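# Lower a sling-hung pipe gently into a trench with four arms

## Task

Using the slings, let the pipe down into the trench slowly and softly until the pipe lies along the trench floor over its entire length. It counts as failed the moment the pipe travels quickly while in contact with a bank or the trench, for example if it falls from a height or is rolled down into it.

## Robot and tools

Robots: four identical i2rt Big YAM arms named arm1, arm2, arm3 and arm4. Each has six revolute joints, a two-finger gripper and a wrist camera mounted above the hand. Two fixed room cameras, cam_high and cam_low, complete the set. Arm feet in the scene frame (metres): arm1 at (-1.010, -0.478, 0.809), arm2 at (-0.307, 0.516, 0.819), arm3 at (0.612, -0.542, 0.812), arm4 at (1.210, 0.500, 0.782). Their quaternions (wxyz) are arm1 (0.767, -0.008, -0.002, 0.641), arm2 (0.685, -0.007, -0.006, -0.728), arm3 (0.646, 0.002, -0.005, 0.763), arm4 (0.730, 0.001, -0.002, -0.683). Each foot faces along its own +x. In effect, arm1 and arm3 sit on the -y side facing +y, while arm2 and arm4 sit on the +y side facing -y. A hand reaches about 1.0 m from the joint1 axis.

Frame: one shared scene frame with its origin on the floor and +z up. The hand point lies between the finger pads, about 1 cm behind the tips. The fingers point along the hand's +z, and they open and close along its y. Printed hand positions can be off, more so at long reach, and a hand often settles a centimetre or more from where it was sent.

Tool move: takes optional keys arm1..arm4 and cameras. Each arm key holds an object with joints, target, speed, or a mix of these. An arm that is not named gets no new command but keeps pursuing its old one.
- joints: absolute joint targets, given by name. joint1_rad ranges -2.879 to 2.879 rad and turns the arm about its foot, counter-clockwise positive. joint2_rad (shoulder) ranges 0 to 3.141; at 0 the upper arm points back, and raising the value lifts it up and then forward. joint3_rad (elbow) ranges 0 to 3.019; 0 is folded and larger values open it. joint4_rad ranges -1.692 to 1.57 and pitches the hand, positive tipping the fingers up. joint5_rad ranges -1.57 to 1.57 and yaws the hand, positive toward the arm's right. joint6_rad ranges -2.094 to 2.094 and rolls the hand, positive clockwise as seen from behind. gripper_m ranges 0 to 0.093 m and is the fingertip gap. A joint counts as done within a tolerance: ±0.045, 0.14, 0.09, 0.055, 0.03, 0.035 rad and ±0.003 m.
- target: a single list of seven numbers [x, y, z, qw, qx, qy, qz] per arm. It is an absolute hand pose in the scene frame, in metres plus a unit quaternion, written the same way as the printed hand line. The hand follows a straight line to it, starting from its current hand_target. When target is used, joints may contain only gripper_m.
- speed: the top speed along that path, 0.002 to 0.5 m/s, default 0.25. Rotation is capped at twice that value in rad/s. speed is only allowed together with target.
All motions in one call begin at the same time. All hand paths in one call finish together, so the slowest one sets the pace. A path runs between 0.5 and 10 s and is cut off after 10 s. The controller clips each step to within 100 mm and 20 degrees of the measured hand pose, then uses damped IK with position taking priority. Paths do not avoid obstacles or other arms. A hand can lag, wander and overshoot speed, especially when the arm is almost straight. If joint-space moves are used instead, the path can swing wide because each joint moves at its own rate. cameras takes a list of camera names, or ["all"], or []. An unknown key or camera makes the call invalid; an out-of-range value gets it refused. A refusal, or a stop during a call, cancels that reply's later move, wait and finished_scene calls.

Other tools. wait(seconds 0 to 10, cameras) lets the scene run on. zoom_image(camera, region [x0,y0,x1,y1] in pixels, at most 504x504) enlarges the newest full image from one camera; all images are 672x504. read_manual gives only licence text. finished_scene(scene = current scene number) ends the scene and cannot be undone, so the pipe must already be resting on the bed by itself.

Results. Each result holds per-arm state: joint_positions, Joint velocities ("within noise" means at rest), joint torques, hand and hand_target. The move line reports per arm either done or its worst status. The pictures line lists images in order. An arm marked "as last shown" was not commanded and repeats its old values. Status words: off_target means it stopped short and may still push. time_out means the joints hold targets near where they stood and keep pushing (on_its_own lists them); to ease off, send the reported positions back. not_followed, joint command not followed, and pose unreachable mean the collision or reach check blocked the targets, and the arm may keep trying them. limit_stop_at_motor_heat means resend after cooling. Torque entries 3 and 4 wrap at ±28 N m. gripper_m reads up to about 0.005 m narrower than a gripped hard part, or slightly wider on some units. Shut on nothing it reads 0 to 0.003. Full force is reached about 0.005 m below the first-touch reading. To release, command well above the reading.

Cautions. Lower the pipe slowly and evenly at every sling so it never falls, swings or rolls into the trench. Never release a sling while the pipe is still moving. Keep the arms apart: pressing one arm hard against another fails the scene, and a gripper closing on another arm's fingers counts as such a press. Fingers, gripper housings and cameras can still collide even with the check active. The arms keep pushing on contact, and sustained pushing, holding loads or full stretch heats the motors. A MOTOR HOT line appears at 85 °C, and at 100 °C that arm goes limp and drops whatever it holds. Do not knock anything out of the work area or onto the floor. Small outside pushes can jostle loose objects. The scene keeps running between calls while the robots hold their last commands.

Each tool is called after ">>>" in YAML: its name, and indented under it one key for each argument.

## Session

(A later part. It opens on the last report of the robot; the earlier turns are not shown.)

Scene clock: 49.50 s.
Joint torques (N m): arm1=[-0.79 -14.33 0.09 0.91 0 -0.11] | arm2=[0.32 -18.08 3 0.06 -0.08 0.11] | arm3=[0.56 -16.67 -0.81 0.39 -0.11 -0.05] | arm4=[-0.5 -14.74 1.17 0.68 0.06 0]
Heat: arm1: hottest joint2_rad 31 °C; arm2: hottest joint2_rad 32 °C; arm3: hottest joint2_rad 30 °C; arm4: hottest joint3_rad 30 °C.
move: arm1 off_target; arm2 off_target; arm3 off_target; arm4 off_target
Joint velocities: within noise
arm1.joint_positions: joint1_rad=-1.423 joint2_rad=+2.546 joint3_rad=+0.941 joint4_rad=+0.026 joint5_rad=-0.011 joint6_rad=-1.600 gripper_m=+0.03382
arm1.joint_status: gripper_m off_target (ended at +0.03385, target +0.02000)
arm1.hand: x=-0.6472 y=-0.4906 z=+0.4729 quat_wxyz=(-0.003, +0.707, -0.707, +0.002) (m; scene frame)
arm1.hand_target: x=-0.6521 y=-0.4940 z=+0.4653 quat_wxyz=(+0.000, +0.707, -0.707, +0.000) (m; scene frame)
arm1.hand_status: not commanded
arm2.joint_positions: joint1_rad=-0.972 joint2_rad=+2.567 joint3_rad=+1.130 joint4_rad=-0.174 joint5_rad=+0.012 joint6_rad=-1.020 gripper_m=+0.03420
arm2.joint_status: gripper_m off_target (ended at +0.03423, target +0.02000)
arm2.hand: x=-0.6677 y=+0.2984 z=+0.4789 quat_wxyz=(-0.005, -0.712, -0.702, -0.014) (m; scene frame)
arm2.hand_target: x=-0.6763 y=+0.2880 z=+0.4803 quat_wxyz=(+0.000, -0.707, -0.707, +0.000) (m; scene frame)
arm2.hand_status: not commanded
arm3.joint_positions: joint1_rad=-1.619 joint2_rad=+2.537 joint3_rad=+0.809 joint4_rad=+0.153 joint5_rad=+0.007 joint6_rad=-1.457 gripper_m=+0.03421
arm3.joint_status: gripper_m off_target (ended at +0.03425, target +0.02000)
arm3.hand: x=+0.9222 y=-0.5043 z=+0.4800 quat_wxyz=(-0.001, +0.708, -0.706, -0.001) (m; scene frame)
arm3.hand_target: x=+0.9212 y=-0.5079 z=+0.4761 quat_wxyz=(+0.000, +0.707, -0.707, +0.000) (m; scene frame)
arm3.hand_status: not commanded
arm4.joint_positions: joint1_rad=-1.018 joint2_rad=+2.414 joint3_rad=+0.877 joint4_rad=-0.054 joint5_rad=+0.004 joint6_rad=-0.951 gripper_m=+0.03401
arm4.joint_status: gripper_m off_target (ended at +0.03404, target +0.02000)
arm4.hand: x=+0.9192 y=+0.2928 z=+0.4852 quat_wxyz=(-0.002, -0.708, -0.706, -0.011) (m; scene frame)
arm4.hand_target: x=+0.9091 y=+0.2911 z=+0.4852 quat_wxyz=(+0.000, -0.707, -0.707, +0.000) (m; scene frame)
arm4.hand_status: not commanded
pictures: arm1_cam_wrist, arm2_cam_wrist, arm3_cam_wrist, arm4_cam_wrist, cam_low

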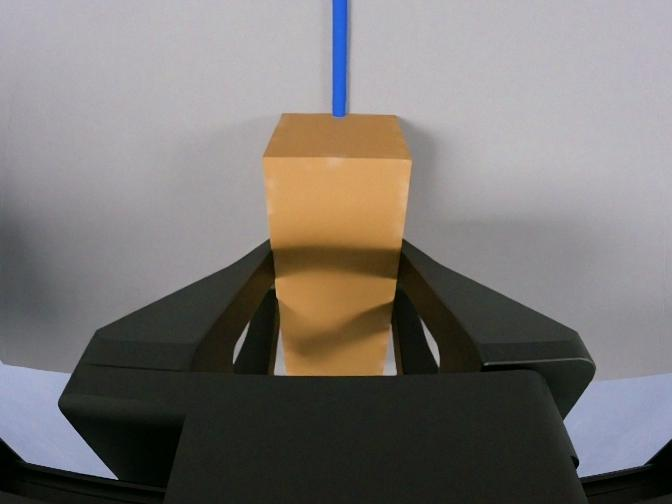

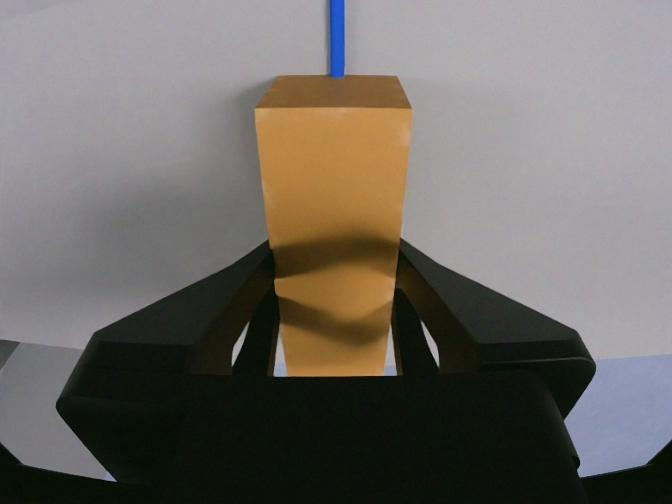

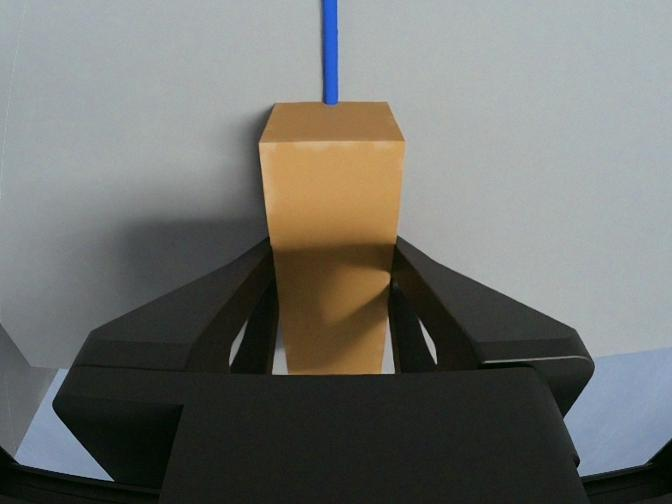

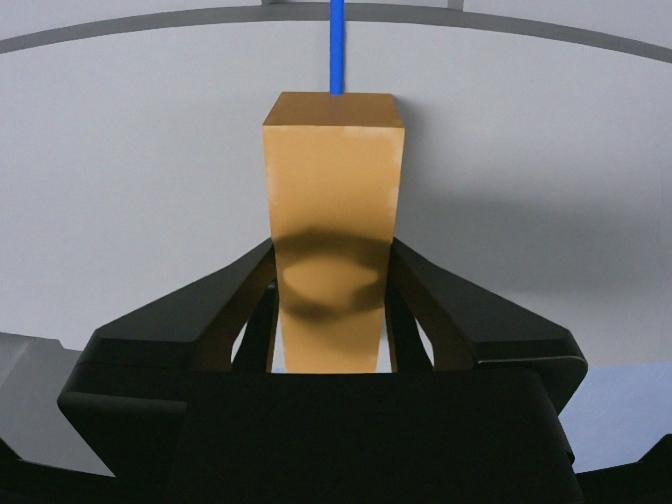

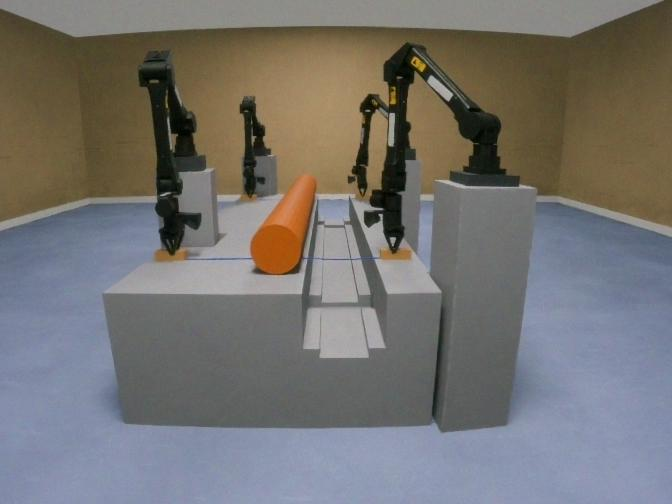

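>>> move:
  arm1: {"target": [-0.642, -0.337, 0.733, 0, 0.7071, -0.7071, 0], "speed": 0.15}
  arm2: {"target": [-0.680, 0.111, 0.746, 0, 0.7071, 0.7071, 0], "speed": 0.15}
  arm3: {"target": [0.932, -0.336, 0.733, 0, 0.7071, -0.7071, 0], "speed": 0.15}
  arm4: {"target": [0.905, 0.111, 0.748, 0, 0.7071, 0.7071, 0], "speed": 0.15}
  cameras: ["cam_low"]

>>> move:
  arm1: {"target": [-0.630, -0.337, 0.78, 0, 0.7071, -0.7071, 0], "speed": 0.05}
  arm2: {"target": [-0.690, 0.102, 0.84, 0, 0.7071, 0.7071, 0], "speed": 0.05}
  arm3: {"target": [0.942, -0.336, 0.78, 0, 0.7071, -0.7071, 0], "speed": 0.05}
  arm4: {"target": [0.898, 0.102, 0.84, 0, 0.7071, 0.7071, 0], "speed": 0.05}
  cameras: ["cam_low"]

>>> zoom_image:
  camera: "cam_low"
  region: [160, 130, 420, 330]

Scene clock: 58.00 s.
Joint torques (N m): arm1=[-0.38 -14.56 6.86 0.02 -0.12 0.11] | arm2=[0.09 -21.07 10.89 -0.96 -0.17 0.23] | arm3=[1.49 -16.62 6.12 -0.39 -0.23 0.1] | arm4=[0.85 -18.2 8.65 -0.35 0.04 0.31]
Heat: arm1: hottest joint2_rad 31 °C; arm2: hottest joint2_rad 32 °C; arm3: hottest joint2_rad 31 °C; arm4: hottest joint3_rad 30 °C.
move: arm1 off_target; arm2 off_target; arm3 off_target; arm4 off_target
Joint velocities: within noise
arm1.joint_positions: joint1_rad=-1.032 joint2_rad=+1.826 joint3_rad=+0.817 joint4_rad=-0.598 joint5_rad=-0.013 joint6_rad=-1.217 gripper_m=+0.03383
arm1.joint_status: not commanded
arm1.hand: x=-0.6561 y=-0.3440 z=+0.7236 quat_wxyz=(+0.012, +0.710, -0.705, -0.005) (m; scene frame)
arm1.hand_target: x=-0.6423 y=-0.3371 z=+0.7331 quat_wxyz=(+0.000, +0.707, -0.707, +0.000) (m; scene frame)
arm1.hand_status: off_target (0.018 m and 1.5 deg from the pose sent, 0.302 m and 0.4 deg at the start)
arm2.joint_positions: joint1_rad=-0.689 joint2_rad=+2.113 joint3_rad=+1.315 joint4_rad=-0.829 joint5_rad=+0.011 joint6_rad=-0.749 gripper_m=+0.03421
arm2.joint_status: not commanded
arm2.hand: x=-0.6693 y=+0.1295 z=+0.7276 quat_wxyz=(+0.001, -0.707, -0.707, -0.021) (m; scene frame)
arm2.hand_target: x=-0.6794 y=+0.1114 z=+0.7464 quat_wxyz=(+0.000, -0.707, -0.707, +0.000) (m; scene frame)
arm2.hand_status: off_target (0.028 m and 2.4 deg from the pose sent, 0.326 m and 1.8 deg at the start)
arm3.joint_positions: joint1_rad=-1.165 joint2_rad=+1.806 joint3_rad=+0.782 joint4_rad=-0.576 joint5_rad=+0.007 joint6_rad=-1.003 gripper_m=+0.03423
arm3.joint_status: not commanded
arm3.hand: x=+0.9225 y=-0.3440 z=+0.7259 quat_wxyz=(+0.010, +0.708, -0.706, -0.002) (m; scene frame)
arm3.hand_target: x=+0.9317 y=-0.3361 z=+0.7330 quat_wxyz=(+0.000, +0.707, -0.707, +0.000) (m; scene frame)
arm3.hand_status: off_target (0.014 m and 1.2 deg from the pose sent, 0.304 m and 0.3 deg at the start)
arm4.joint_positions: joint1_rad=-0.736 joint2_rad=+1.922 joint3_rad=+1.128 joint4_rad=-0.827 joint5_rad=+0.004 joint6_rad=-0.677 gripper_m=+0.03403
arm4.joint_status: not commanded
arm4.hand: x=+0.9164 y=+0.1309 z=+0.7264 quat_wxyz=(+0.002, -0.704, -0.710, -0.025) (m; scene frame)
arm4.hand_target: x=+0.9056 y=+0.1116 z=+0.7484 quat_wxyz=(+0.000, -0.707, -0.707, +0.000) (m; scene frame)
arm4.hand_status: off_target (0.031 m and 3.0 deg from the pose sent, 0.320 m and 1.3 deg at the start)
pictures: cam_low

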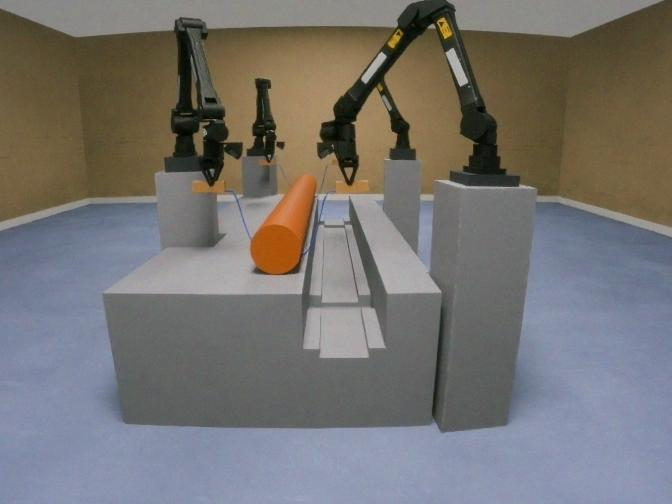

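Scene clock: 60.40 s.
Joint torques (N m): arm1=[-1.73 -19.9 8.76 -1.22 0.35 -0.09] | arm2=[-0.97 -28.57 14.05 -2.52 -0.12 0.11] | arm3=[0.5 -21.3 7.92 -1.25 -0.07 -0.04] | arm4=[-0.03 -25.58 11.45 -2.04 0.14 0.19]
Heat: arm1: hottest joint2_rad 31 °C; arm2: hottest joint2_rad 33 °C; arm3: hottest joint2_rad 31 °C; arm4: hottest joint3_rad 31 °C.
move: arm1 off_target; arm2 off_target; arm3 off_target; arm4 off_target
Joint velocities: within noise
arm1.joint_positions: joint1_rad=-1.020 joint2_rad=+1.802 joint3_rad=+0.847 joint4_rad=-0.707 joint5_rad=-0.023 joint6_rad=-1.215 gripper_m=+0.03383
arm1.joint_status: not commanded
arm1.hand: x=-0.6632 y=-0.3397 z=+0.7394 quat_wxyz=(+0.035, +0.712, -0.701, -0.021) (m; scene frame)
arm1.hand_target: x=-0.6317 y=-0.3375 z=+0.7786 quat_wxyz=(+0.000, +0.707, -0.707, +0.001) (m; scene frame)
arm1.hand_status: off_target (0.053 m and 4.8 deg from the pose sent, 0.063 m and 1.5 deg at the start)
arm2.joint_positions: joint1_rad=-0.677 joint2_rad=+2.075 joint3_rad=+1.372 joint4_rad=-1.004 joint5_rad=+0.010 joint6_rad=-0.738 gripper_m=+0.03421
arm2.joint_status: not commanded
arm2.hand: x=-0.6602 y=+0.1304 z=+0.7655 quat_wxyz=(+0.003, -0.705, -0.706, -0.061) (m; scene frame)
arm2.hand_target: x=-0.6868 y=+0.1055 z=+0.8384 quat_wxyz=(+0.000, -0.707, -0.707, +0.001) (m; scene frame)
arm2.hand_status: off_target (0.085 m and 7.0 deg from the pose sent, 0.118 m and 2.4 deg at the start)
arm3.joint_positions: joint1_rad=-1.165 joint2_rad=+1.763 joint3_rad=+0.807 joint4_rad=-0.701 joint5_rad=+0.004 joint6_rad=-1.002 gripper_m=+0.03423
arm3.joint_status: not commanded
arm3.hand: x=+0.9155 y=-0.3481 z=+0.7472 quat_wxyz=(+0.038, +0.708, -0.705, -0.010) (m; scene frame)
arm3.hand_target: x=+0.9409 y=-0.3366 z=+0.7791 quat_wxyz=(+0.000, +0.707, -0.707, +0.000) (m; scene frame)
arm3.hand_status: off_target (0.044 m and 4.5 deg from the pose sent, 0.058 m and 1.2 deg at the start)
arm4.joint_positions: joint1_rad=-0.722 joint2_rad=+1.883 joint3_rad=+1.202 joint4_rad=-1.006 joint5_rad=+0.002 joint6_rad=-0.666 gripper_m=+0.03403
arm4.joint_status: not commanded
arm4.hand: x=+0.9218 y=+0.1269 z=+0.7670 quat_wxyz=(+0.006, -0.702, -0.710, -0.058) (m; scene frame)
arm4.hand_target: x=+0.9006 y=+0.1053 z=+0.8372 quat_wxyz=(+0.000, -0.707, -0.707, +0.001) (m; scene frame)
arm4.hand_status: off_target (0.081 m and 6.7 deg from the pose sent, 0.119 m and 3.0 deg at the start)
pictures: cam_low

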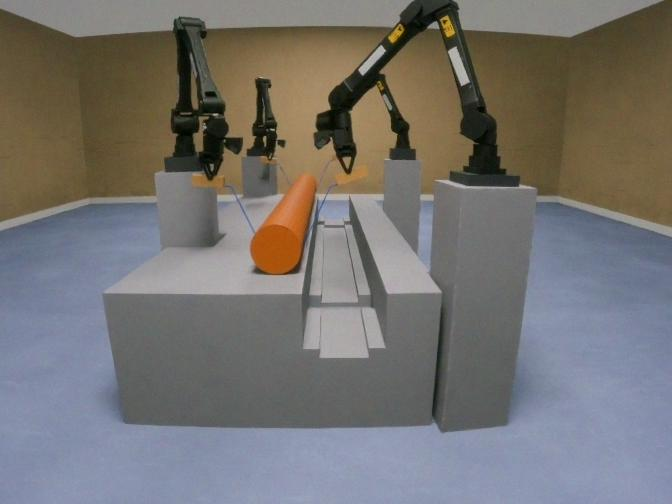

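Scaled by 1.938.

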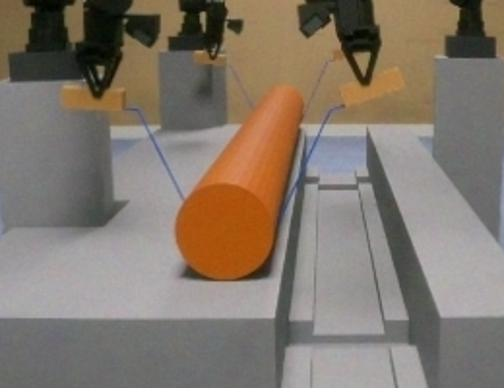

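>>> move:
  arm1: {"target": [-0.622, -0.332, 0.900, 0, 0.7071, -0.7071, 0], "speed": 0.05}
  arm2: {"target": [-0.697, 0.105, 0.945, 0, 0.7071, 0.7071, 0], "speed": 0.05}
  arm3: {"target": [0.948, -0.328, 0.893, 0, 0.7071, -0.7071, 0], "speed": 0.05}
  arm4: {"target": [0.895, 0.105, 0.945, 0, 0.7071, 0.7071, 0], "speed": 0.05}
  cameras: ["cam_low"]

>>> zoom_image:
  camera: "cam_low"
  region: [160, 130, 420, 330]

Scene clock: 66.93 s.
Joint torques (N m): arm1=[-2.2 -20.72 13.26 -1.87 0.62 -0.13] | arm2=[-1.79 -30.27 15.32 -3.44 0.14 0.02] | arm3=[-0.26 -22.83 11.28 -2.14 0.35 -0.05] | arm4=[-0.38 -27.4 13.23 -2.89 0.28 0.13]
Heat: arm1: hottest joint2_rad 31 °C; arm2: hottest joint2_rad 33 °C; arm3: hottest joint2_rad 31 °C; arm4: hottest joint3_rad 32 °C.
move: arm1 off_target; arm2 off_target; arm3 off_target; arm4 off_target
Joint velocities: within noise
arm1.joint_positions: joint1_rad=-1.012 joint2_rad=+1.629 joint3_rad=+0.957 joint4_rad=-1.028 joint5_rad=-0.028 joint6_rad=-1.206 gripper_m=+0.03383
arm1.joint_status: not commanded
arm1.hand: x=-0.6602 y=-0.3331 z=+0.8357 quat_wxyz=(+0.052, +0.710, -0.701, -0.030) (m; scene frame)
arm1.hand_target: x=-0.6263 y=-0.3329 z=+0.8972 quat_wxyz=(+0.000, +0.707, -0.707, +0.001) (m; scene frame)
arm1.hand_status: off_target (0.075 m and 6.9 deg from the pose sent, 0.166 m and 4.8 deg at the start)
arm2.joint_positions: joint1_rad=-0.669 joint2_rad=+1.996 joint3_rad=+1.393 joint4_rad=-1.108 joint5_rad=+0.005 joint6_rad=-0.735 gripper_m=+0.03421
arm2.joint_status: not commanded
arm2.hand: x=-0.6549 y=+0.1293 z=+0.8138 quat_wxyz=(+0.001, -0.704, -0.708, -0.063) (m; scene frame)
arm2.hand_target: x=-0.6807 y=+0.1161 z=+0.9030 quat_wxyz=(+0.001, -0.707, -0.707, +0.001) (m; scene frame)
arm2.hand_status: off_target (0.140 m and 7.3 deg from the pose sent, 0.185 m and 7.0 deg at the start; pose on its path clipped on 72 of 91 steps)
arm3.joint_positions: joint1_rad=-1.144 joint2_rad=+1.599 joint3_rad=+0.924 joint4_rad=-1.008 joint5_rad=-0.005 joint6_rad=-0.991 gripper_m=+0.03423
arm3.joint_status: not commanded
arm3.hand: x=+0.9194 y=-0.3354 z=+0.8391 quat_wxyz=(+0.050, +0.710, -0.702, -0.016) (m; scene frame)
arm3.hand_target: x=+0.9456 y=-0.3292 z=+0.8906 quat_wxyz=(+0.000, +0.707, -0.707, +0.001) (m; scene frame)
arm3.hand_status: off_target (0.061 m and 6.0 deg from the pose sent, 0.151 m and 4.5 deg at the start)
arm4.joint_positions: joint1_rad=-0.718 joint2_rad=+1.803 joint3_rad=+1.230 joint4_rad=-1.137 joint5_rad=-0.001 joint6_rad=-0.662 gripper_m=+0.03403
arm4.joint_status: not commanded
arm4.hand: x=+0.9289 y=+0.1330 z=+0.8144 quat_wxyz=(+0.006, -0.702, -0.709, -0.070) (m; scene frame)
arm4.hand_target: x=+0.9085 y=+0.1176 z=+0.9032 quat_wxyz=(+0.000, -0.707, -0.707, +0.001) (m; scene frame)
arm4.hand_status: off_target (0.138 m and 8.0 deg from the pose sent, 0.181 m and 6.7 deg at the start; pose on its path clipped on 70 of 91 steps)
pictures: cam_low

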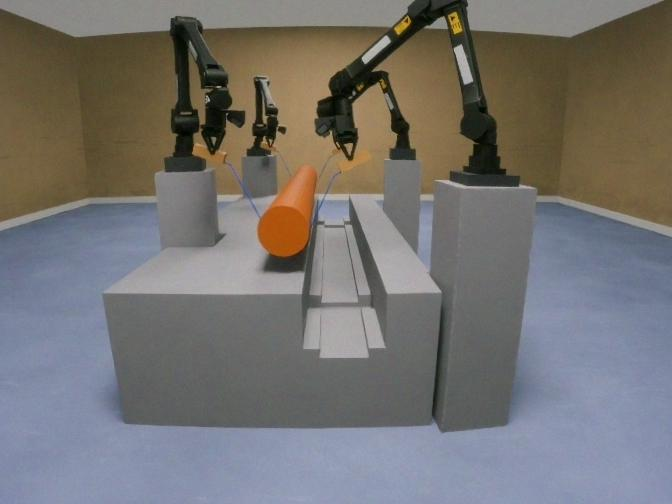

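Scaled by 1.938.

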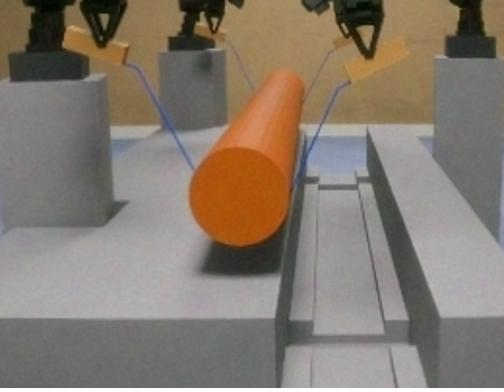

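>>> move:
  arm1: {"target": [-0.627, -0.112, 0.920, 0, 0.7071, -0.7071, 0], "speed": 0.07}
  arm2: {"target": [-0.685, 0.318, 0.920, 0, 0.7071, 0.7071, 0], "speed": 0.07}
  arm3: {"target": [0.942, -0.110, 0.920, 0, 0.7071, -0.7071, 0], "speed": 0.07}
  arm4: {"target": [0.903, 0.318, 0.922, 0, 0.7071, 0.7071, 0], "speed": 0.07}
  cameras: ["cam_low", "cam_high"]

>>> zoom_image:
  camera: "cam_low"
  region: [200, 130, 460, 370]

Scene clock: 85.53 s.
Joint torques (N m): arm1=[-2.26 -22.83 14.69 -1.73 0.49 0.01] | arm2=[-3.84 -22.53 10.85 -1.62 0.26 -0.11] | arm3=[-0.15 -29.27 12.96 -2.15 0.23 -0.01] | arm4=[-2.02 -18.61 9.58 -1.7 0.38 -0.1]
Heat: arm1: hottest joint3_rad 36 °C; arm2: hottest joint3_rad 39 °C; arm3: hottest joint2_rad 32 °C; arm4: hottest joint3_rad 36 °C.
move: arm1 off_target; arm2 off_target; arm3 off_target; arm4 off_target
Joint velocities: within noise
arm1.joint_positions: joint1_rad=-0.612 joint2_rad=+1.842 joint3_rad=+1.329 joint4_rad=-1.160 joint5_rad=-0.027 joint6_rad=-0.814 gripper_m=+0.03383
arm1.joint_status: not commanded
arm1.hand: x=-0.6610 y=-0.1253 z=+0.8558 quat_wxyz=(+0.049, +0.714, -0.698, -0.006) (m; scene frame)
arm1.hand_target: x=-0.6307 y=-0.1153 z=+0.9191 quat_wxyz=(-0.001, +0.707, -0.707, +0.001) (m; scene frame)
arm1.hand_status: off_target (0.074 m and 5.8 deg from the pose sent, 0.239 m and 6.9 deg at the start)
arm2.joint_positions: joint1_rad=-0.974 joint2_rad=+1.658 joint3_rad=+1.073 joint4_rad=-1.094 joint5_rad=+0.007 joint6_rad=-1.054 gripper_m=+0.03421
arm2.joint_status: not commanded
arm2.hand: x=-0.6640 y=+0.3069 z=+0.8700 quat_wxyz=(-0.016, -0.699, -0.713, -0.047) (m; scene frame)
arm2.hand_target: x=-0.6831 y=+0.3182 z=+0.9173 quat_wxyz=(+0.002, -0.707, -0.707, -0.001) (m; scene frame)
arm2.hand_status: off_target (0.055 m and 5.7 deg from the pose sent, 0.219 m and 7.3 deg at the start)
arm3.joint_positions: joint1_rad=-0.797 joint2_rad=+1.905 joint3_rad=+1.400 joint4_rad=-1.180 joint5_rad=-0.006 joint6_rad=-0.648 gripper_m=+0.03423
arm3.joint_status: not commanded
arm3.hand: x=+0.9167 y=-0.1257 z=+0.8543 quat_wxyz=(+0.052, +0.712, -0.701, +0.003) (m; scene frame)
arm3.hand_target: x=+0.9393 y=-0.1132 z=+0.9186 quat_wxyz=(-0.001, +0.707, -0.707, +0.000) (m; scene frame)
arm3.hand_status: off_target (0.072 m and 6.0 deg from the pose sent, 0.240 m and 6.1 deg at the start)
arm4.joint_positions: joint1_rad=-1.059 joint2_rad=+1.425 joint3_rad=+0.939 joint4_rad=-1.169 joint5_rad=-0.003 joint6_rad=-1.003 gripper_m=+0.03403
arm4.joint_status: not commanded
arm4.hand: x=+0.9153 y=+0.3084 z=+0.8728 quat_wxyz=(-0.013, -0.703, -0.710, -0.042) (m; scene frame)
arm4.hand_target: x=+0.9045 y=+0.3177 z=+0.9181 quat_wxyz=(+0.001, -0.707, -0.707, +0.000) (m; scene frame)
arm4.hand_status: off_target (0.052 m and 5.0 deg from the pose sent, 0.216 m and 8.0 deg at the start)
pictures: cam_high, cam_low

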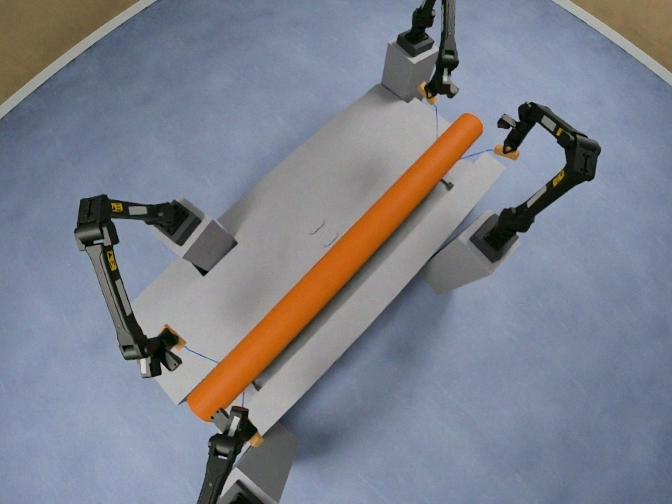

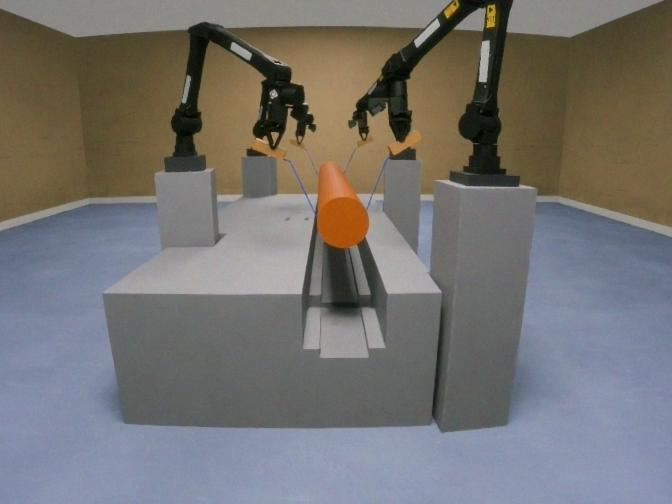

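Scaled by 1.938.

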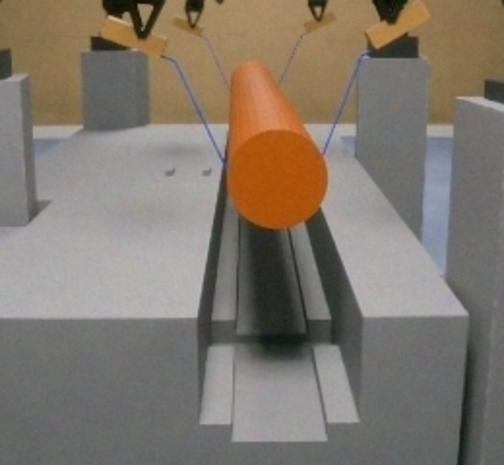

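>>> move:
  arm1: {"target": [-0.637, -0.097, 0.685, 0, 0.7071, -0.7071, 0], "speed": 0.08}
  arm2: {"target": [-0.689, 0.277, 0.682, 0, 0.7071, 0.7071, 0], "speed": 0.08}
  arm3: {"target": [0.938, -0.087, 0.697, 0, 0.7071, -0.7071, 0], "speed": 0.08}
  arm4: {"target": [0.897, 0.280, 0.683, 0, 0.7071, 0.7071, 0], "speed": 0.08}
  cameras: ["cam_low", "cam_high"]

>>> zoom_image:
  camera: "cam_low"
  region: [200, 130, 460, 370]

Scene clock: 94.07 s.
Joint torques (N m): arm1=[-2.02 -23.82 6.72 -0.2 0.32 0.01] | arm2=[-1.03 -23 6.93 -1.02 0.05 0.09] | arm3=[0.56 -31.27 7.04 -0.73 0.1 0.02] | arm4=[-0.15 -19.02 4.34 -0.32 0.29 0.24]
Heat: arm1: hottest joint3_rad 39 °C; arm2: hottest joint3_rad 38 °C; arm3: hottest joint2_rad 34 °C; arm4: hottest joint3_rad 36 °C.
move: arm1 off_target; arm2 off_target; arm3 off_target; arm4 off_target
Joint velocities: within noise
arm1.joint_positions: joint1_rad=-0.577 joint2_rad=+2.202 joint3_rad=+1.265 joint4_rad=-0.689 joint5_rad=-0.024 joint6_rad=-0.779 gripper_m=+0.03384
arm1.joint_status: not commanded
arm1.hand: x=-0.6597 y=-0.1037 z=+0.6529 quat_wxyz=(+0.026, +0.715, -0.699, -0.003) (m; scene frame)
arm1.hand_target: x=-0.6375 y=-0.0977 z=+0.6843 quat_wxyz=(+0.000, +0.707, -0.707, +0.000) (m; scene frame)
arm1.hand_status: off_target (0.040 m and 3.3 deg from the pose sent, 0.175 m and 5.8 deg at the start)
arm2.joint_positions: joint1_rad=-0.943 joint2_rad=+2.124 joint3_rad=+0.984 joint4_rad=-0.526 joint5_rad=+0.009 joint6_rad=-1.006 gripper_m=+0.03421
arm2.joint_status: not commanded
arm2.hand: x=-0.6583 y=+0.2924 z=+0.6490 quat_wxyz=(-0.011, -0.706, -0.707, -0.041) (m; scene frame)
arm2.hand_target: x=-0.6880 y=+0.2776 z=+0.6816 quat_wxyz=(+0.000, -0.707, -0.707, +0.000) (m; scene frame)
arm2.hand_status: off_target (0.048 m and 4.8 deg from the pose sent, 0.192 m and 5.8 deg at the start)
arm3.joint_positions: joint1_rad=-0.777 joint2_rad=+2.254 joint3_rad=+1.353 joint4_rad=-0.759 joint5_rad=-0.003 joint6_rad=-0.621 gripper_m=+0.03423
arm3.joint_status: not commanded
arm3.hand: x=+0.9160 y=-0.1081 z=+0.6539 quat_wxyz=(+0.040, +0.710, -0.703, +0.004) (m; scene frame)
arm3.hand_target: x=+0.9372 y=-0.0882 z=+0.6964 quat_wxyz=(+0.000, +0.707, -0.707, +0.000) (m; scene frame)
arm3.hand_status: off_target (0.053 m and 4.6 deg from the pose sent, 0.163 m and 6.0 deg at the start)
arm4.joint_positions: joint1_rad=-1.015 joint2_rad=+1.914 joint3_rad=+0.787 joint4_rad=-0.514 joint5_rad=-0.003 joint6_rad=-0.964 gripper_m=+0.03407
arm4.joint_status: not commanded
arm4.hand: x=+0.9179 y=+0.2899 z=+0.6552 quat_wxyz=(-0.010, -0.701, -0.712, -0.035) (m; scene frame)
arm4.hand_target: x=+0.8977 y=+0.2804 z=+0.6817 quat_wxyz=(+0.000, -0.707, -0.707, +0.000) (m; scene frame)
arm4.hand_status: off_target (0.036 m and 4.3 deg from the pose sent, 0.193 m and 5.0 deg at the start)
pictures: cam_high, cam_low

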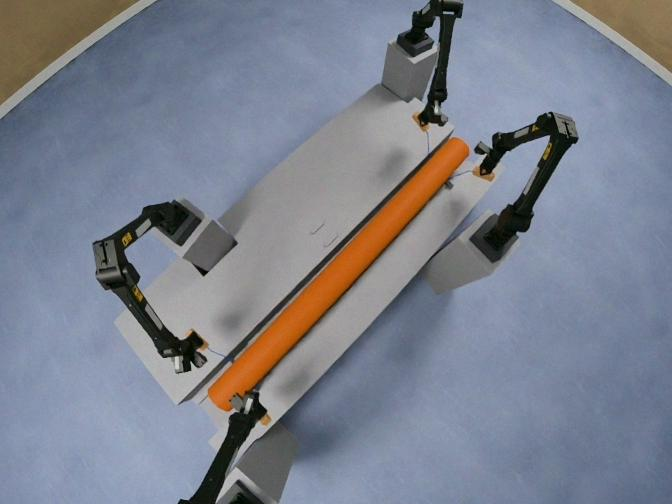

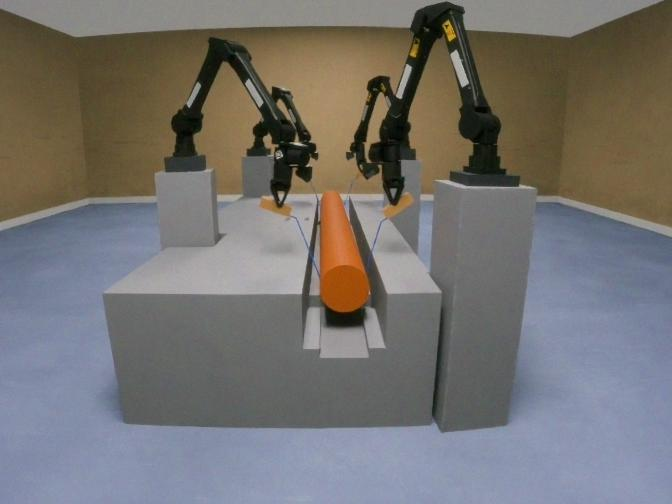

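Scaled by 1.938.

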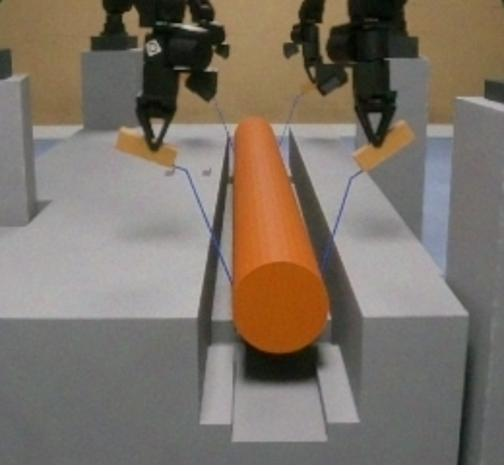

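>>> move:
  arm1: {"target": [-0.640, -0.100, 0.630, 0, 0.7071, -0.7071, 0], "speed": 0.05}
  arm2: {"target": [-0.690, 0.274, 0.627, 0, 0.7071, 0.7071, 0], "speed": 0.05}
  arm3: {"target": [0.938, -0.094, 0.642, 0, 0.7071, -0.7071, 0], "speed": 0.05}
  arm4: {"target": [0.897, 0.272, 0.625, 0, 0.7071, 0.7071, 0], "speed": 0.05}
  cameras: ["cam_low"]

>>> move:
  arm1: {"target": [-0.640, -0.101, 0.580, 0, 0.7071, -0.7071, 0], "speed": 0.03}
  arm2: {"target": [-0.690, 0.273, 0.580, 0, 0.7071, 0.7071, 0], "speed": 0.03}
  arm3: {"target": [0.938, -0.095, 0.592, 0, 0.7071, -0.7071, 0], "speed": 0.03}
  arm4: {"target": [0.897, 0.272, 0.580, 0, 0.7071, 0.7071, 0], "speed": 0.03}
  cameras: ["cam_low", "cam_high"]

>>> zoom_image:
  camera: "cam_low"
  region: [200, 130, 460, 370]

Scene clock: 101.10 s.
Joint torques (N m): arm1=[-2.26 -23.12 6.17 -0.29 0.48 0.04] | arm2=[-0.73 -22.42 5.93 -0.8 -0.01 0.11] | arm3=[-0.21 -30.21 5.89 -0.59 0.1 -0.07] | arm4=[0.03 -19.43 3.95 -0.36 0.24 0.22]
Heat: arm1: hottest joint3_rad 38 °C; arm2: hottest joint2_rad 37 °C; arm3: hottest joint2_rad 34 °C; arm4: hottest joint3_rad 36 °C.
move: arm1 off_target; arm2 off_target; arm3 off_target; arm4 off_target
Joint velocities: within noise
arm1.joint_positions: joint1_rad=-0.571 joint2_rad=+2.289 joint3_rad=+1.265 joint4_rad=-0.579 joint5_rad=-0.029 joint6_rad=-0.778 gripper_m=+0.03384
arm1.joint_status: not commanded
arm1.hand: x=-0.6616 y=-0.1014 z=+0.6091 quat_wxyz=(+0.015, +0.717, -0.697, -0.006) (m; scene frame)
arm1.hand_target: x=-0.6404 y=-0.1004 z=+0.6296 quat_wxyz=(+0.000, +0.707, -0.707, +0.000) (m; scene frame)
arm1.hand_status: off_target (0.030 m and 2.4 deg from the pose sent, 0.030 m and 3.3 deg at the start)
arm2.joint_positions: joint1_rad=-0.943 joint2_rad=+2.254 joint3_rad=+1.014 joint4_rad=-0.421 joint5_rad=+0.010 joint6_rad=-1.005 gripper_m=+0.03421
arm2.joint_status: not commanded
arm2.hand: x=-0.6591 y=+0.2914 z=+0.5991 quat_wxyz=(-0.010, -0.706, -0.707, -0.038) (m; scene frame)
arm2.hand_target: x=-0.6892 y=+0.2746 z=+0.6270 quat_wxyz=(+0.000, -0.707, -0.707, +0.000) (m; scene frame)
arm2.hand_status: off_target (0.045 m and 4.5 deg from the pose sent, 0.043 m and 4.9 deg at the start)
arm3.joint_positions: joint1_rad=-0.777 joint2_rad=+2.340 joint3_rad=+1.353 joint4_rad=-0.655 joint5_rad=-0.002 joint6_rad=-0.621 gripper_m=+0.03423
arm3.joint_status: not commanded
arm3.hand: x=+0.9153 y=-0.1091 z=+0.6083 quat_wxyz=(+0.031, +0.710, -0.704, +0.002) (m; scene frame)
arm3.hand_target: x=+0.9376 y=-0.0947 z=+0.6416 quat_wxyz=(+0.000, +0.707, -0.707, +0.000) (m; scene frame)
arm3.hand_status: off_target (0.043 m and 3.6 deg from the pose sent, 0.029 m and 4.6 deg at the start)
arm4.joint_positions: joint1_rad=-1.002 joint2_rad=+2.077 joint3_rad=+0.798 joint4_rad=-0.363 joint5_rad=-0.002 joint6_rad=-0.946 gripper_m=+0.03407
arm4.joint_status: not commanded
arm4.hand: x=+0.9230 y=+0.2876 z=+0.5988 quat_wxyz=(-0.009, -0.703, -0.710, -0.036) (m; scene frame)
arm4.hand_target: x=+0.8976 y=+0.2725 z=+0.6242 quat_wxyz=(+0.000, -0.707, -0.707, +0.000) (m; scene frame)
arm4.hand_status: off_target (0.040 m and 4.3 deg from the pose sent, 0.041 m and 4.3 deg at the start)
pictures: cam_low

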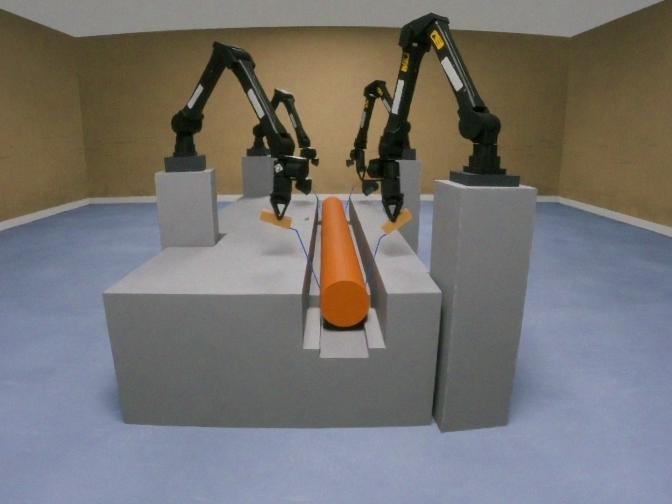

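Scene clock: 103.27 s.
Joint torques (N m): arm1=[-2.73 -19.84 5.98 0.17 0.52 0.07] | arm2=[-0.73 -19.9 5.39 -0.32 -0.09 0.11] | arm3=[-0.26 -25.29 6.72 0.06 0.05 -0.06] | arm4=[-0.15 -15.68 3.7 0.4 0.16 0.21]
Heat: arm1: hottest joint3_rad 38 °C; arm2: hottest joint2_rad 37 °C; arm3: hottest joint2_rad 34 °C; arm4: hottest joint3_rad 35 °C.
move: arm1 off_target; arm2 off_target; arm3 off_target; arm4 off_target
Joint velocities: within noise
arm1.joint_positions: joint1_rad=-0.566 joint2_rad=+2.359 joint3_rad=+1.289 joint4_rad=-0.513 joint5_rad=-0.030 joint6_rad=-0.778 gripper_m=+0.03384
arm1.joint_status: not commanded
arm1.hand: x=-0.6591 y=-0.0956 z=+0.5786 quat_wxyz=(+0.005, +0.719, -0.695, -0.007) (m; scene frame)
arm1.hand_target: x=-0.6405 y=-0.1014 z=+0.5802 quat_wxyz=(+0.000, +0.707, -0.707, +0.000) (m; scene frame)
arm1.hand_status: off_target (0.020 m and 2.1 deg from the pose sent, 0.036 m and 2.4 deg at the start)
arm2.joint_positions: joint1_rad=-0.943 joint2_rad=+2.341 joint3_rad=+1.052 joint4_rad=-0.350 joint5_rad=+0.012 joint6_rad=-1.005 gripper_m=+0.03421
arm2.joint_status: not commanded
arm2.hand: x=-0.6664 y=+0.2865 z=+0.5667 quat_wxyz=(-0.007, -0.707, -0.707, -0.028) (m; scene frame)
arm2.hand_target: x=-0.6896 y=+0.2733 z=+0.5805 quat_wxyz=(+0.000, -0.707, -0.707, +0.000) (m; scene frame)
arm2.hand_status: off_target (0.030 m and 3.3 deg from the pose sent, 0.041 m and 4.6 deg at the start)
arm3.joint_positions: joint1_rad=-0.777 joint2_rad=+2.388 joint3_rad=+1.364 joint4_rad=-0.592 joint5_rad=-0.002 joint6_rad=-0.622 gripper_m=+0.03423
arm3.joint_status: not commanded
arm3.hand: x=+0.9184 y=-0.1048 z=+0.5854 quat_wxyz=(+0.018, +0.711, -0.703, +0.001) (m; scene frame)
arm3.hand_target: x=+0.9378 y=-0.0956 z=+0.5925 quat_wxyz=(+0.000, +0.707, -0.707, +0.000) (m; scene frame)
arm3.hand_status: off_target (0.023 m and 2.1 deg from the pose sent, 0.031 m and 3.6 deg at the start)
arm4.joint_positions: joint1_rad=-1.001 joint2_rad=+2.158 joint3_rad=+0.820 joint4_rad=-0.280 joint5_rad=+0.001 joint6_rad=-0.946 gripper_m=+0.03407
arm4.joint_status: not commanded
arm4.hand: x=+0.9169 y=+0.2831 z=+0.5721 quat_wxyz=(-0.006, -0.703, -0.711, -0.024) (m; scene frame)
arm4.hand_target: x=+0.8974 y=+0.2723 z=+0.5804 quat_wxyz=(+0.000, -0.707, -0.707, +0.000) (m; scene frame)
arm4.hand_status: off_target (0.024 m and 2.9 deg from the pose sent, 0.036 m and 4.3 deg at the start)
pictures: cam_high, cam_low

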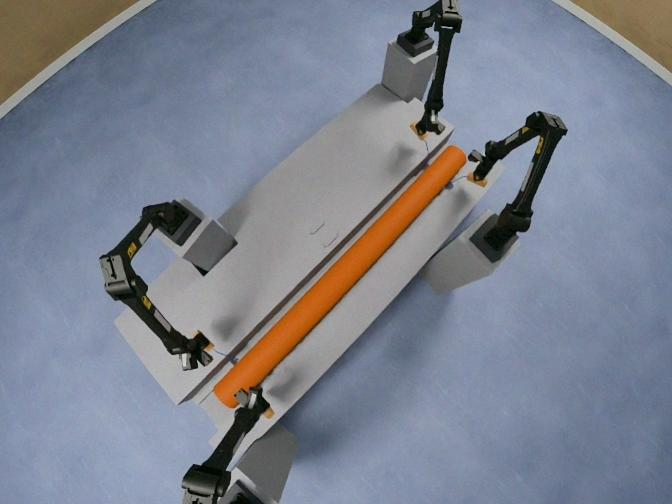

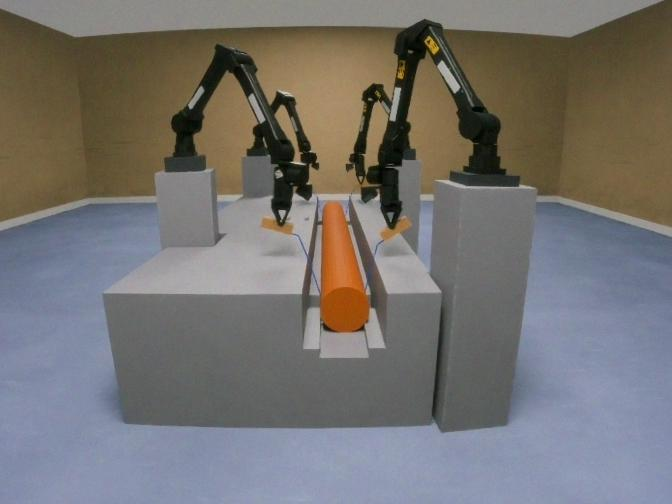

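Scaled by 1.938.

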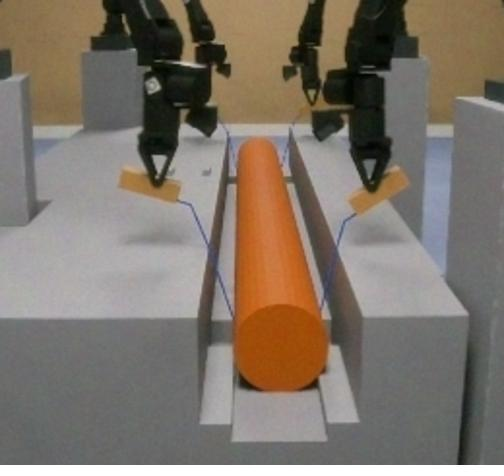

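>>> move:
  arm1: {"target": [-0.642, -0.104, 0.548, 0, 0.7071, -0.7071, 0], "speed": 0.04}
  arm2: {"target": [-0.685, 0.274, 0.550, 0, 0.7071, 0.7071, 0], "speed": 0.04}
  arm3: {"target": [0.932, -0.100, 0.560, 0, 0.7071, -0.7071, 0], "speed": 0.04}
  arm4: {"target": [0.902, 0.274, 0.550, 0, 0.7071, 0.7071, 0], "speed": 0.04}
  cameras: ["cam_low"]

>>> move:
  arm1: {"target": [-0.644, -0.165, 0.510, -0.1045, 0.6993, -0.6993, -0.1045], "speed": 0.1}
  arm2: {"target": [-0.678, 0.282, 0.515, 0.1228, 0.6964, 0.6964, -0.1228], "speed": 0.1}
  arm3: {"target": [0.925, -0.165, 0.512, -0.1045, 0.6993, -0.6993, -0.1045], "speed": 0.1}
  arm4: {"target": [0.908, 0.282, 0.520, 0.153, 0.6904, 0.6904, -0.153], "speed": 0.1}
  cameras: ["all"]

>>> zoom_image:
  camera: "cam_low"
  region: [200, 150, 460, 370]

Scene clock: 112.77 s.
Joint torques (N m): arm1=[-0.97 -17.55 6.46 0.9 0.08 0.05] | arm2=[-0.44 -17.85 4.96 0.08 -0.1 0.15] | arm3=[0.5 -23.77 6.17 0.34 -0.04 -0.02] | arm4=[0.15 -14.27 3.07 0.59 0.1 0.25]
Heat: arm1: hottest joint3_rad 37 °C; arm2: hottest joint2_rad 36 °C; arm3: hottest joint2_rad 35 °C; arm4: hottest joint3_rad 34 °C.
move: arm1 off_target; arm2 off_target; arm3 off_target; arm4 off_target
Joint velocities: within noise
arm1.joint_positions: joint1_rad=-0.590 joint2_rad=+2.403 joint3_rad=+1.297 joint4_rad=-0.479 joint5_rad=-0.019 joint6_rad=-0.778 gripper_m=+0.03384
arm1.joint_status: not commanded
arm1.hand: x=-0.6509 y=-0.1082 z=+0.5584 quat_wxyz=(+0.006, +0.710, -0.704, -0.001) (m; scene frame)
arm1.hand_target: x=-0.6425 y=-0.1043 z=+0.5483 quat_wxyz=(+0.000, +0.707, -0.707, +0.000) (m; scene frame)
arm1.hand_status: off_target (0.014 m and 0.9 deg from the pose sent, 0.036 m and 2.1 deg at the start)
arm2.joint_positions: joint1_rad=-0.943 joint2_rad=+2.390 joint3_rad=+1.071 joint4_rad=-0.301 joint5_rad=+0.012 joint6_rad=-1.005 gripper_m=+0.03421
arm2.joint_status: not commanded
arm2.hand: x=-0.6698 y=+0.2841 z=+0.5480 quat_wxyz=(-0.005, -0.707, -0.707, -0.019) (m; scene frame)
arm2.hand_target: x=-0.6847 y=+0.2742 z=+0.5505 quat_wxyz=(+0.000, -0.707, -0.707, +0.000) (m; scene frame)
arm2.hand_status: off_target (0.018 m and 2.2 deg from the pose sent, 0.028 m and 3.3 deg at the start)
arm3.joint_positions: joint1_rad=-0.784 joint2_rad=+2.431 joint3_rad=+1.368 joint4_rad=-0.538 joint5_rad=+0.000 joint6_rad=-0.623 gripper_m=+0.03423
arm3.joint_status: not commanded
arm3.hand: x=+0.9212 y=-0.1072 z=+0.5638 quat_wxyz=(+0.010, +0.709, -0.706, +0.000) (m; scene frame)
arm3.hand_target: x=+0.9320 y=-0.1003 z=+0.5604 quat_wxyz=(+0.000, +0.707, -0.707, +0.000) (m; scene frame)
arm3.hand_status: off_target (0.013 m and 1.2 deg from the pose sent, 0.029 m and 2.1 deg at the start)
arm4.joint_positions: joint1_rad=-1.001 joint2_rad=+2.224 joint3_rad=+0.833 joint4_rad=-0.210 joint5_rad=+0.002 joint6_rad=-0.946 gripper_m=+0.03407
arm4.joint_status: not commanded
arm4.hand: x=+0.9154 y=+0.2821 z=+0.5495 quat_wxyz=(-0.004, -0.703, -0.711, -0.016) (m; scene frame)
arm4.hand_target: x=+0.9023 y=+0.2742 z=+0.5504 quat_wxyz=(+0.000, -0.707, -0.707, +0.000) (m; scene frame)
arm4.hand_status: off_target (0.016 m and 2.0 deg from the pose sent, 0.028 m and 2.9 deg at the start)
pictures: cam_low

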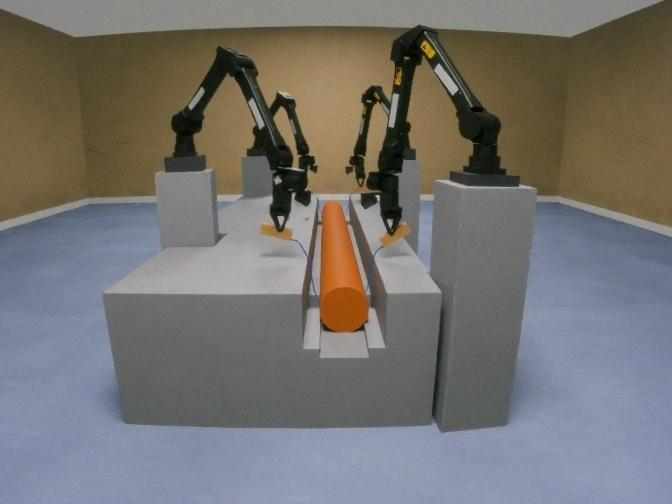

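Scene clock: 115.50 s.
Joint torques (N m): arm1=[-0.62 -15.97 2.37 1.54 -0.35 -0.08] | arm2=[-1.49 -17.03 1.36 0.43 -0.53 0.1] | arm3=[0.62 -20.78 2.22 1.03 -0.49 -0.08] | arm4=[-0.26 -13.51 -0.27 1.2 -0.36 -0.02]
Heat: arm1: hottest joint3_rad 36 °C; arm2: hottest joint2_rad 36 °C; arm3: hottest joint2_rad 35 °C; arm4: hottest joint3_rad 34 °C.
move: arm1 off_target; arm2 done; arm3 done; arm4 done
Joint velocities: within noise
arm1.joint_positions: joint1_rad=-0.759 joint2_rad=+2.446 joint3_rad=+1.109 joint4_rad=-0.042 joint5_rad=-0.251 joint6_rad=-0.908 gripper_m=+0.03384
arm1.joint_status: not commanded
arm1.hand: x=-0.6364 y=-0.1567 z=+0.5242 quat_wxyz=(-0.113, +0.698, -0.700, -0.103) (m; scene frame)
arm1.hand_target: x=-0.6443 y=-0.1652 z=+0.5105 quat_wxyz=(-0.104, +0.699, -0.699, -0.105) (m; scene frame)
arm1.hand_status: off_target (0.018 m and 1.0 deg from the pose sent, 0.075 m and 17.4 deg at the start)
arm2.joint_positions: joint1_rad=-1.060 joint2_rad=+2.485 joint3_rad=+1.012 joint4_rad=+0.033 joint5_rad=-0.297 joint6_rad=-1.104 gripper_m=+0.03421
arm2.joint_status: not commanded
arm2.hand: x=-0.6748 y=+0.2786 z=+0.5154 quat_wxyz=(-0.124, -0.696, -0.698, +0.115) (m; scene frame)
arm2.hand_target: x=-0.6780 y=+0.2820 z=+0.5151 quat_wxyz=(-0.123, -0.696, -0.696, +0.123) (m; scene frame)
arm2.hand_status: done (0.005 m and 0.9 deg from the pose sent, 0.034 m and 21.2 deg at the start)
arm3.joint_positions: joint1_rad=-0.921 joint2_rad=+2.468 joint3_rad=+1.107 joint4_rad=+0.003 joint5_rad=-0.195 joint6_rad=-0.735 gripper_m=+0.03423
arm3.joint_status: not commanded
arm3.hand: x=+0.9257 y=-0.1598 z=+0.5196 quat_wxyz=(-0.106, +0.699, -0.699, -0.104) (m; scene frame)
arm3.hand_target: x=+0.9249 y=-0.1650 z=+0.5122 quat_wxyz=(-0.104, +0.699, -0.699, -0.104) (m; scene frame)
arm3.hand_status: done (0.009 m and 0.2 deg from the pose sent, 0.078 m and 17.9 deg at the start)
arm4.joint_positions: joint1_rad=-1.179 joint2_rad=+2.359 joint3_rad=+0.748 joint4_rad=+0.231 joint5_rad=-0.382 joint6_rad=-1.069 gripper_m=+0.03407
arm4.joint_status: not commanded
arm4.hand: x=+0.9096 y=+0.2798 z=+0.5198 quat_wxyz=(-0.155, -0.694, -0.688, +0.146) (m; scene frame)
arm4.hand_target: x=+0.9080 y=+0.2819 z=+0.5200 quat_wxyz=(-0.153, -0.690, -0.690, +0.153) (m; scene frame)
arm4.hand_status: done (0.003 m and 1.0 deg from the pose sent, 0.030 m and 26.0 deg at the start)
pictures: arm1_cam_wrist, arm2_cam_wrist, arm3_cam_wrist, arm4_cam_wrist, cam_high, cam_low

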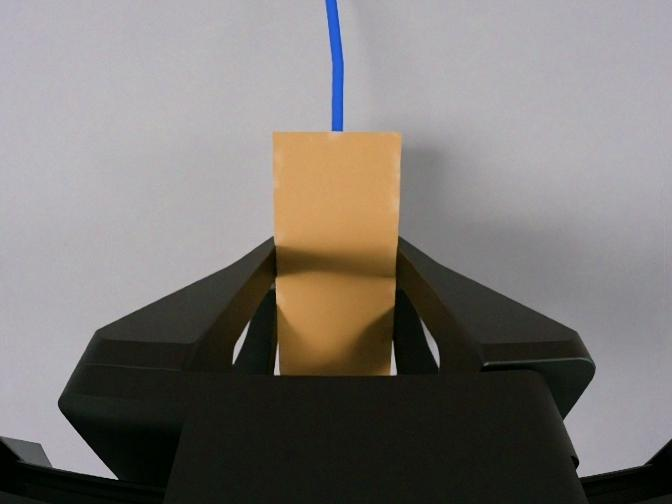

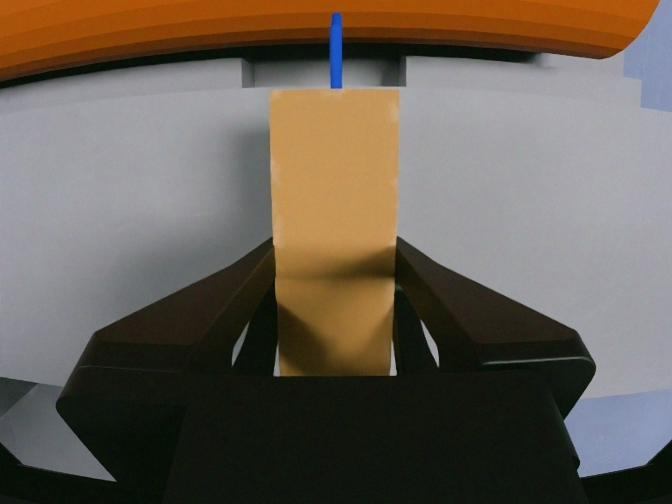

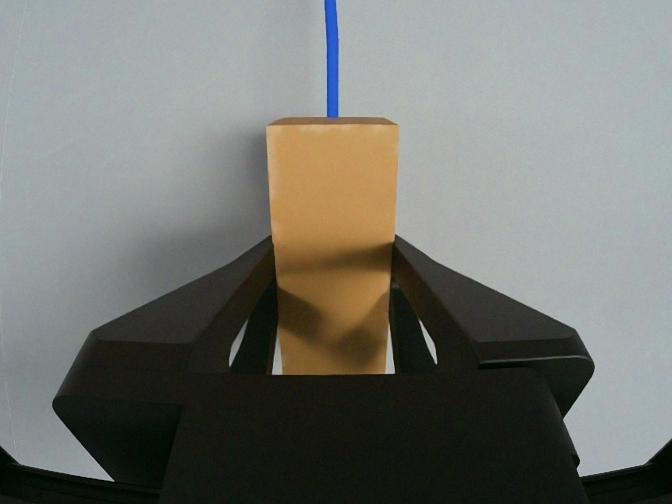

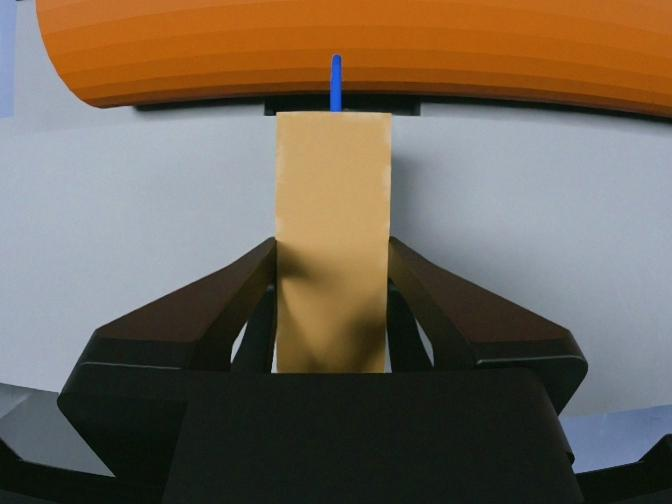

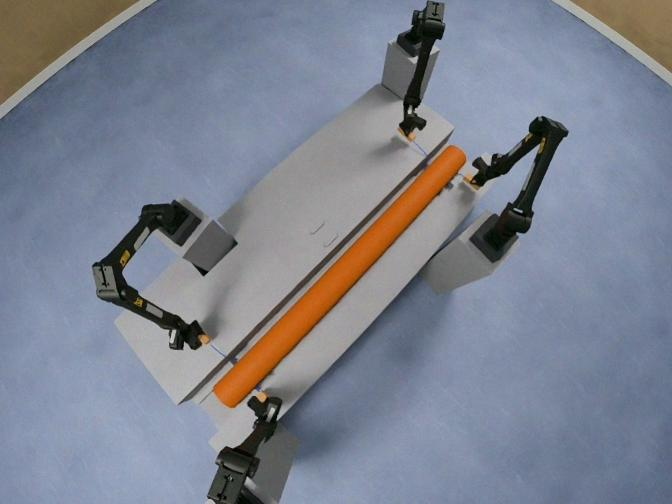

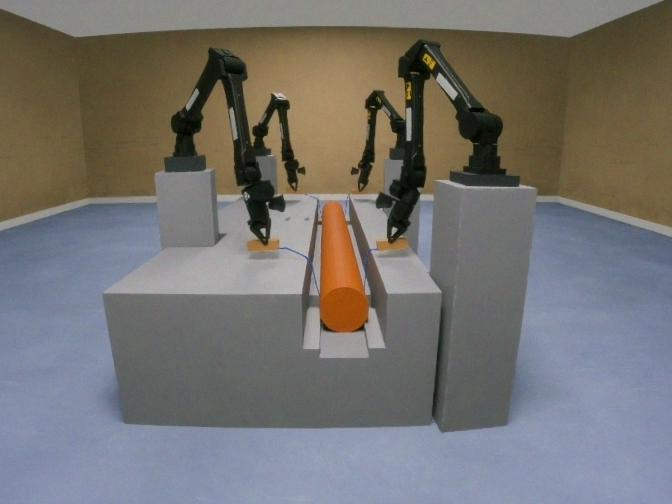

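Scaled by 1.938.

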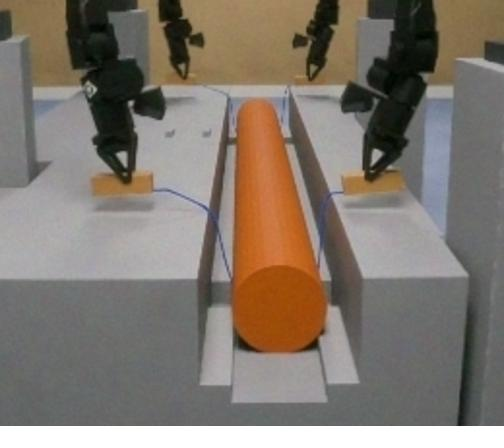

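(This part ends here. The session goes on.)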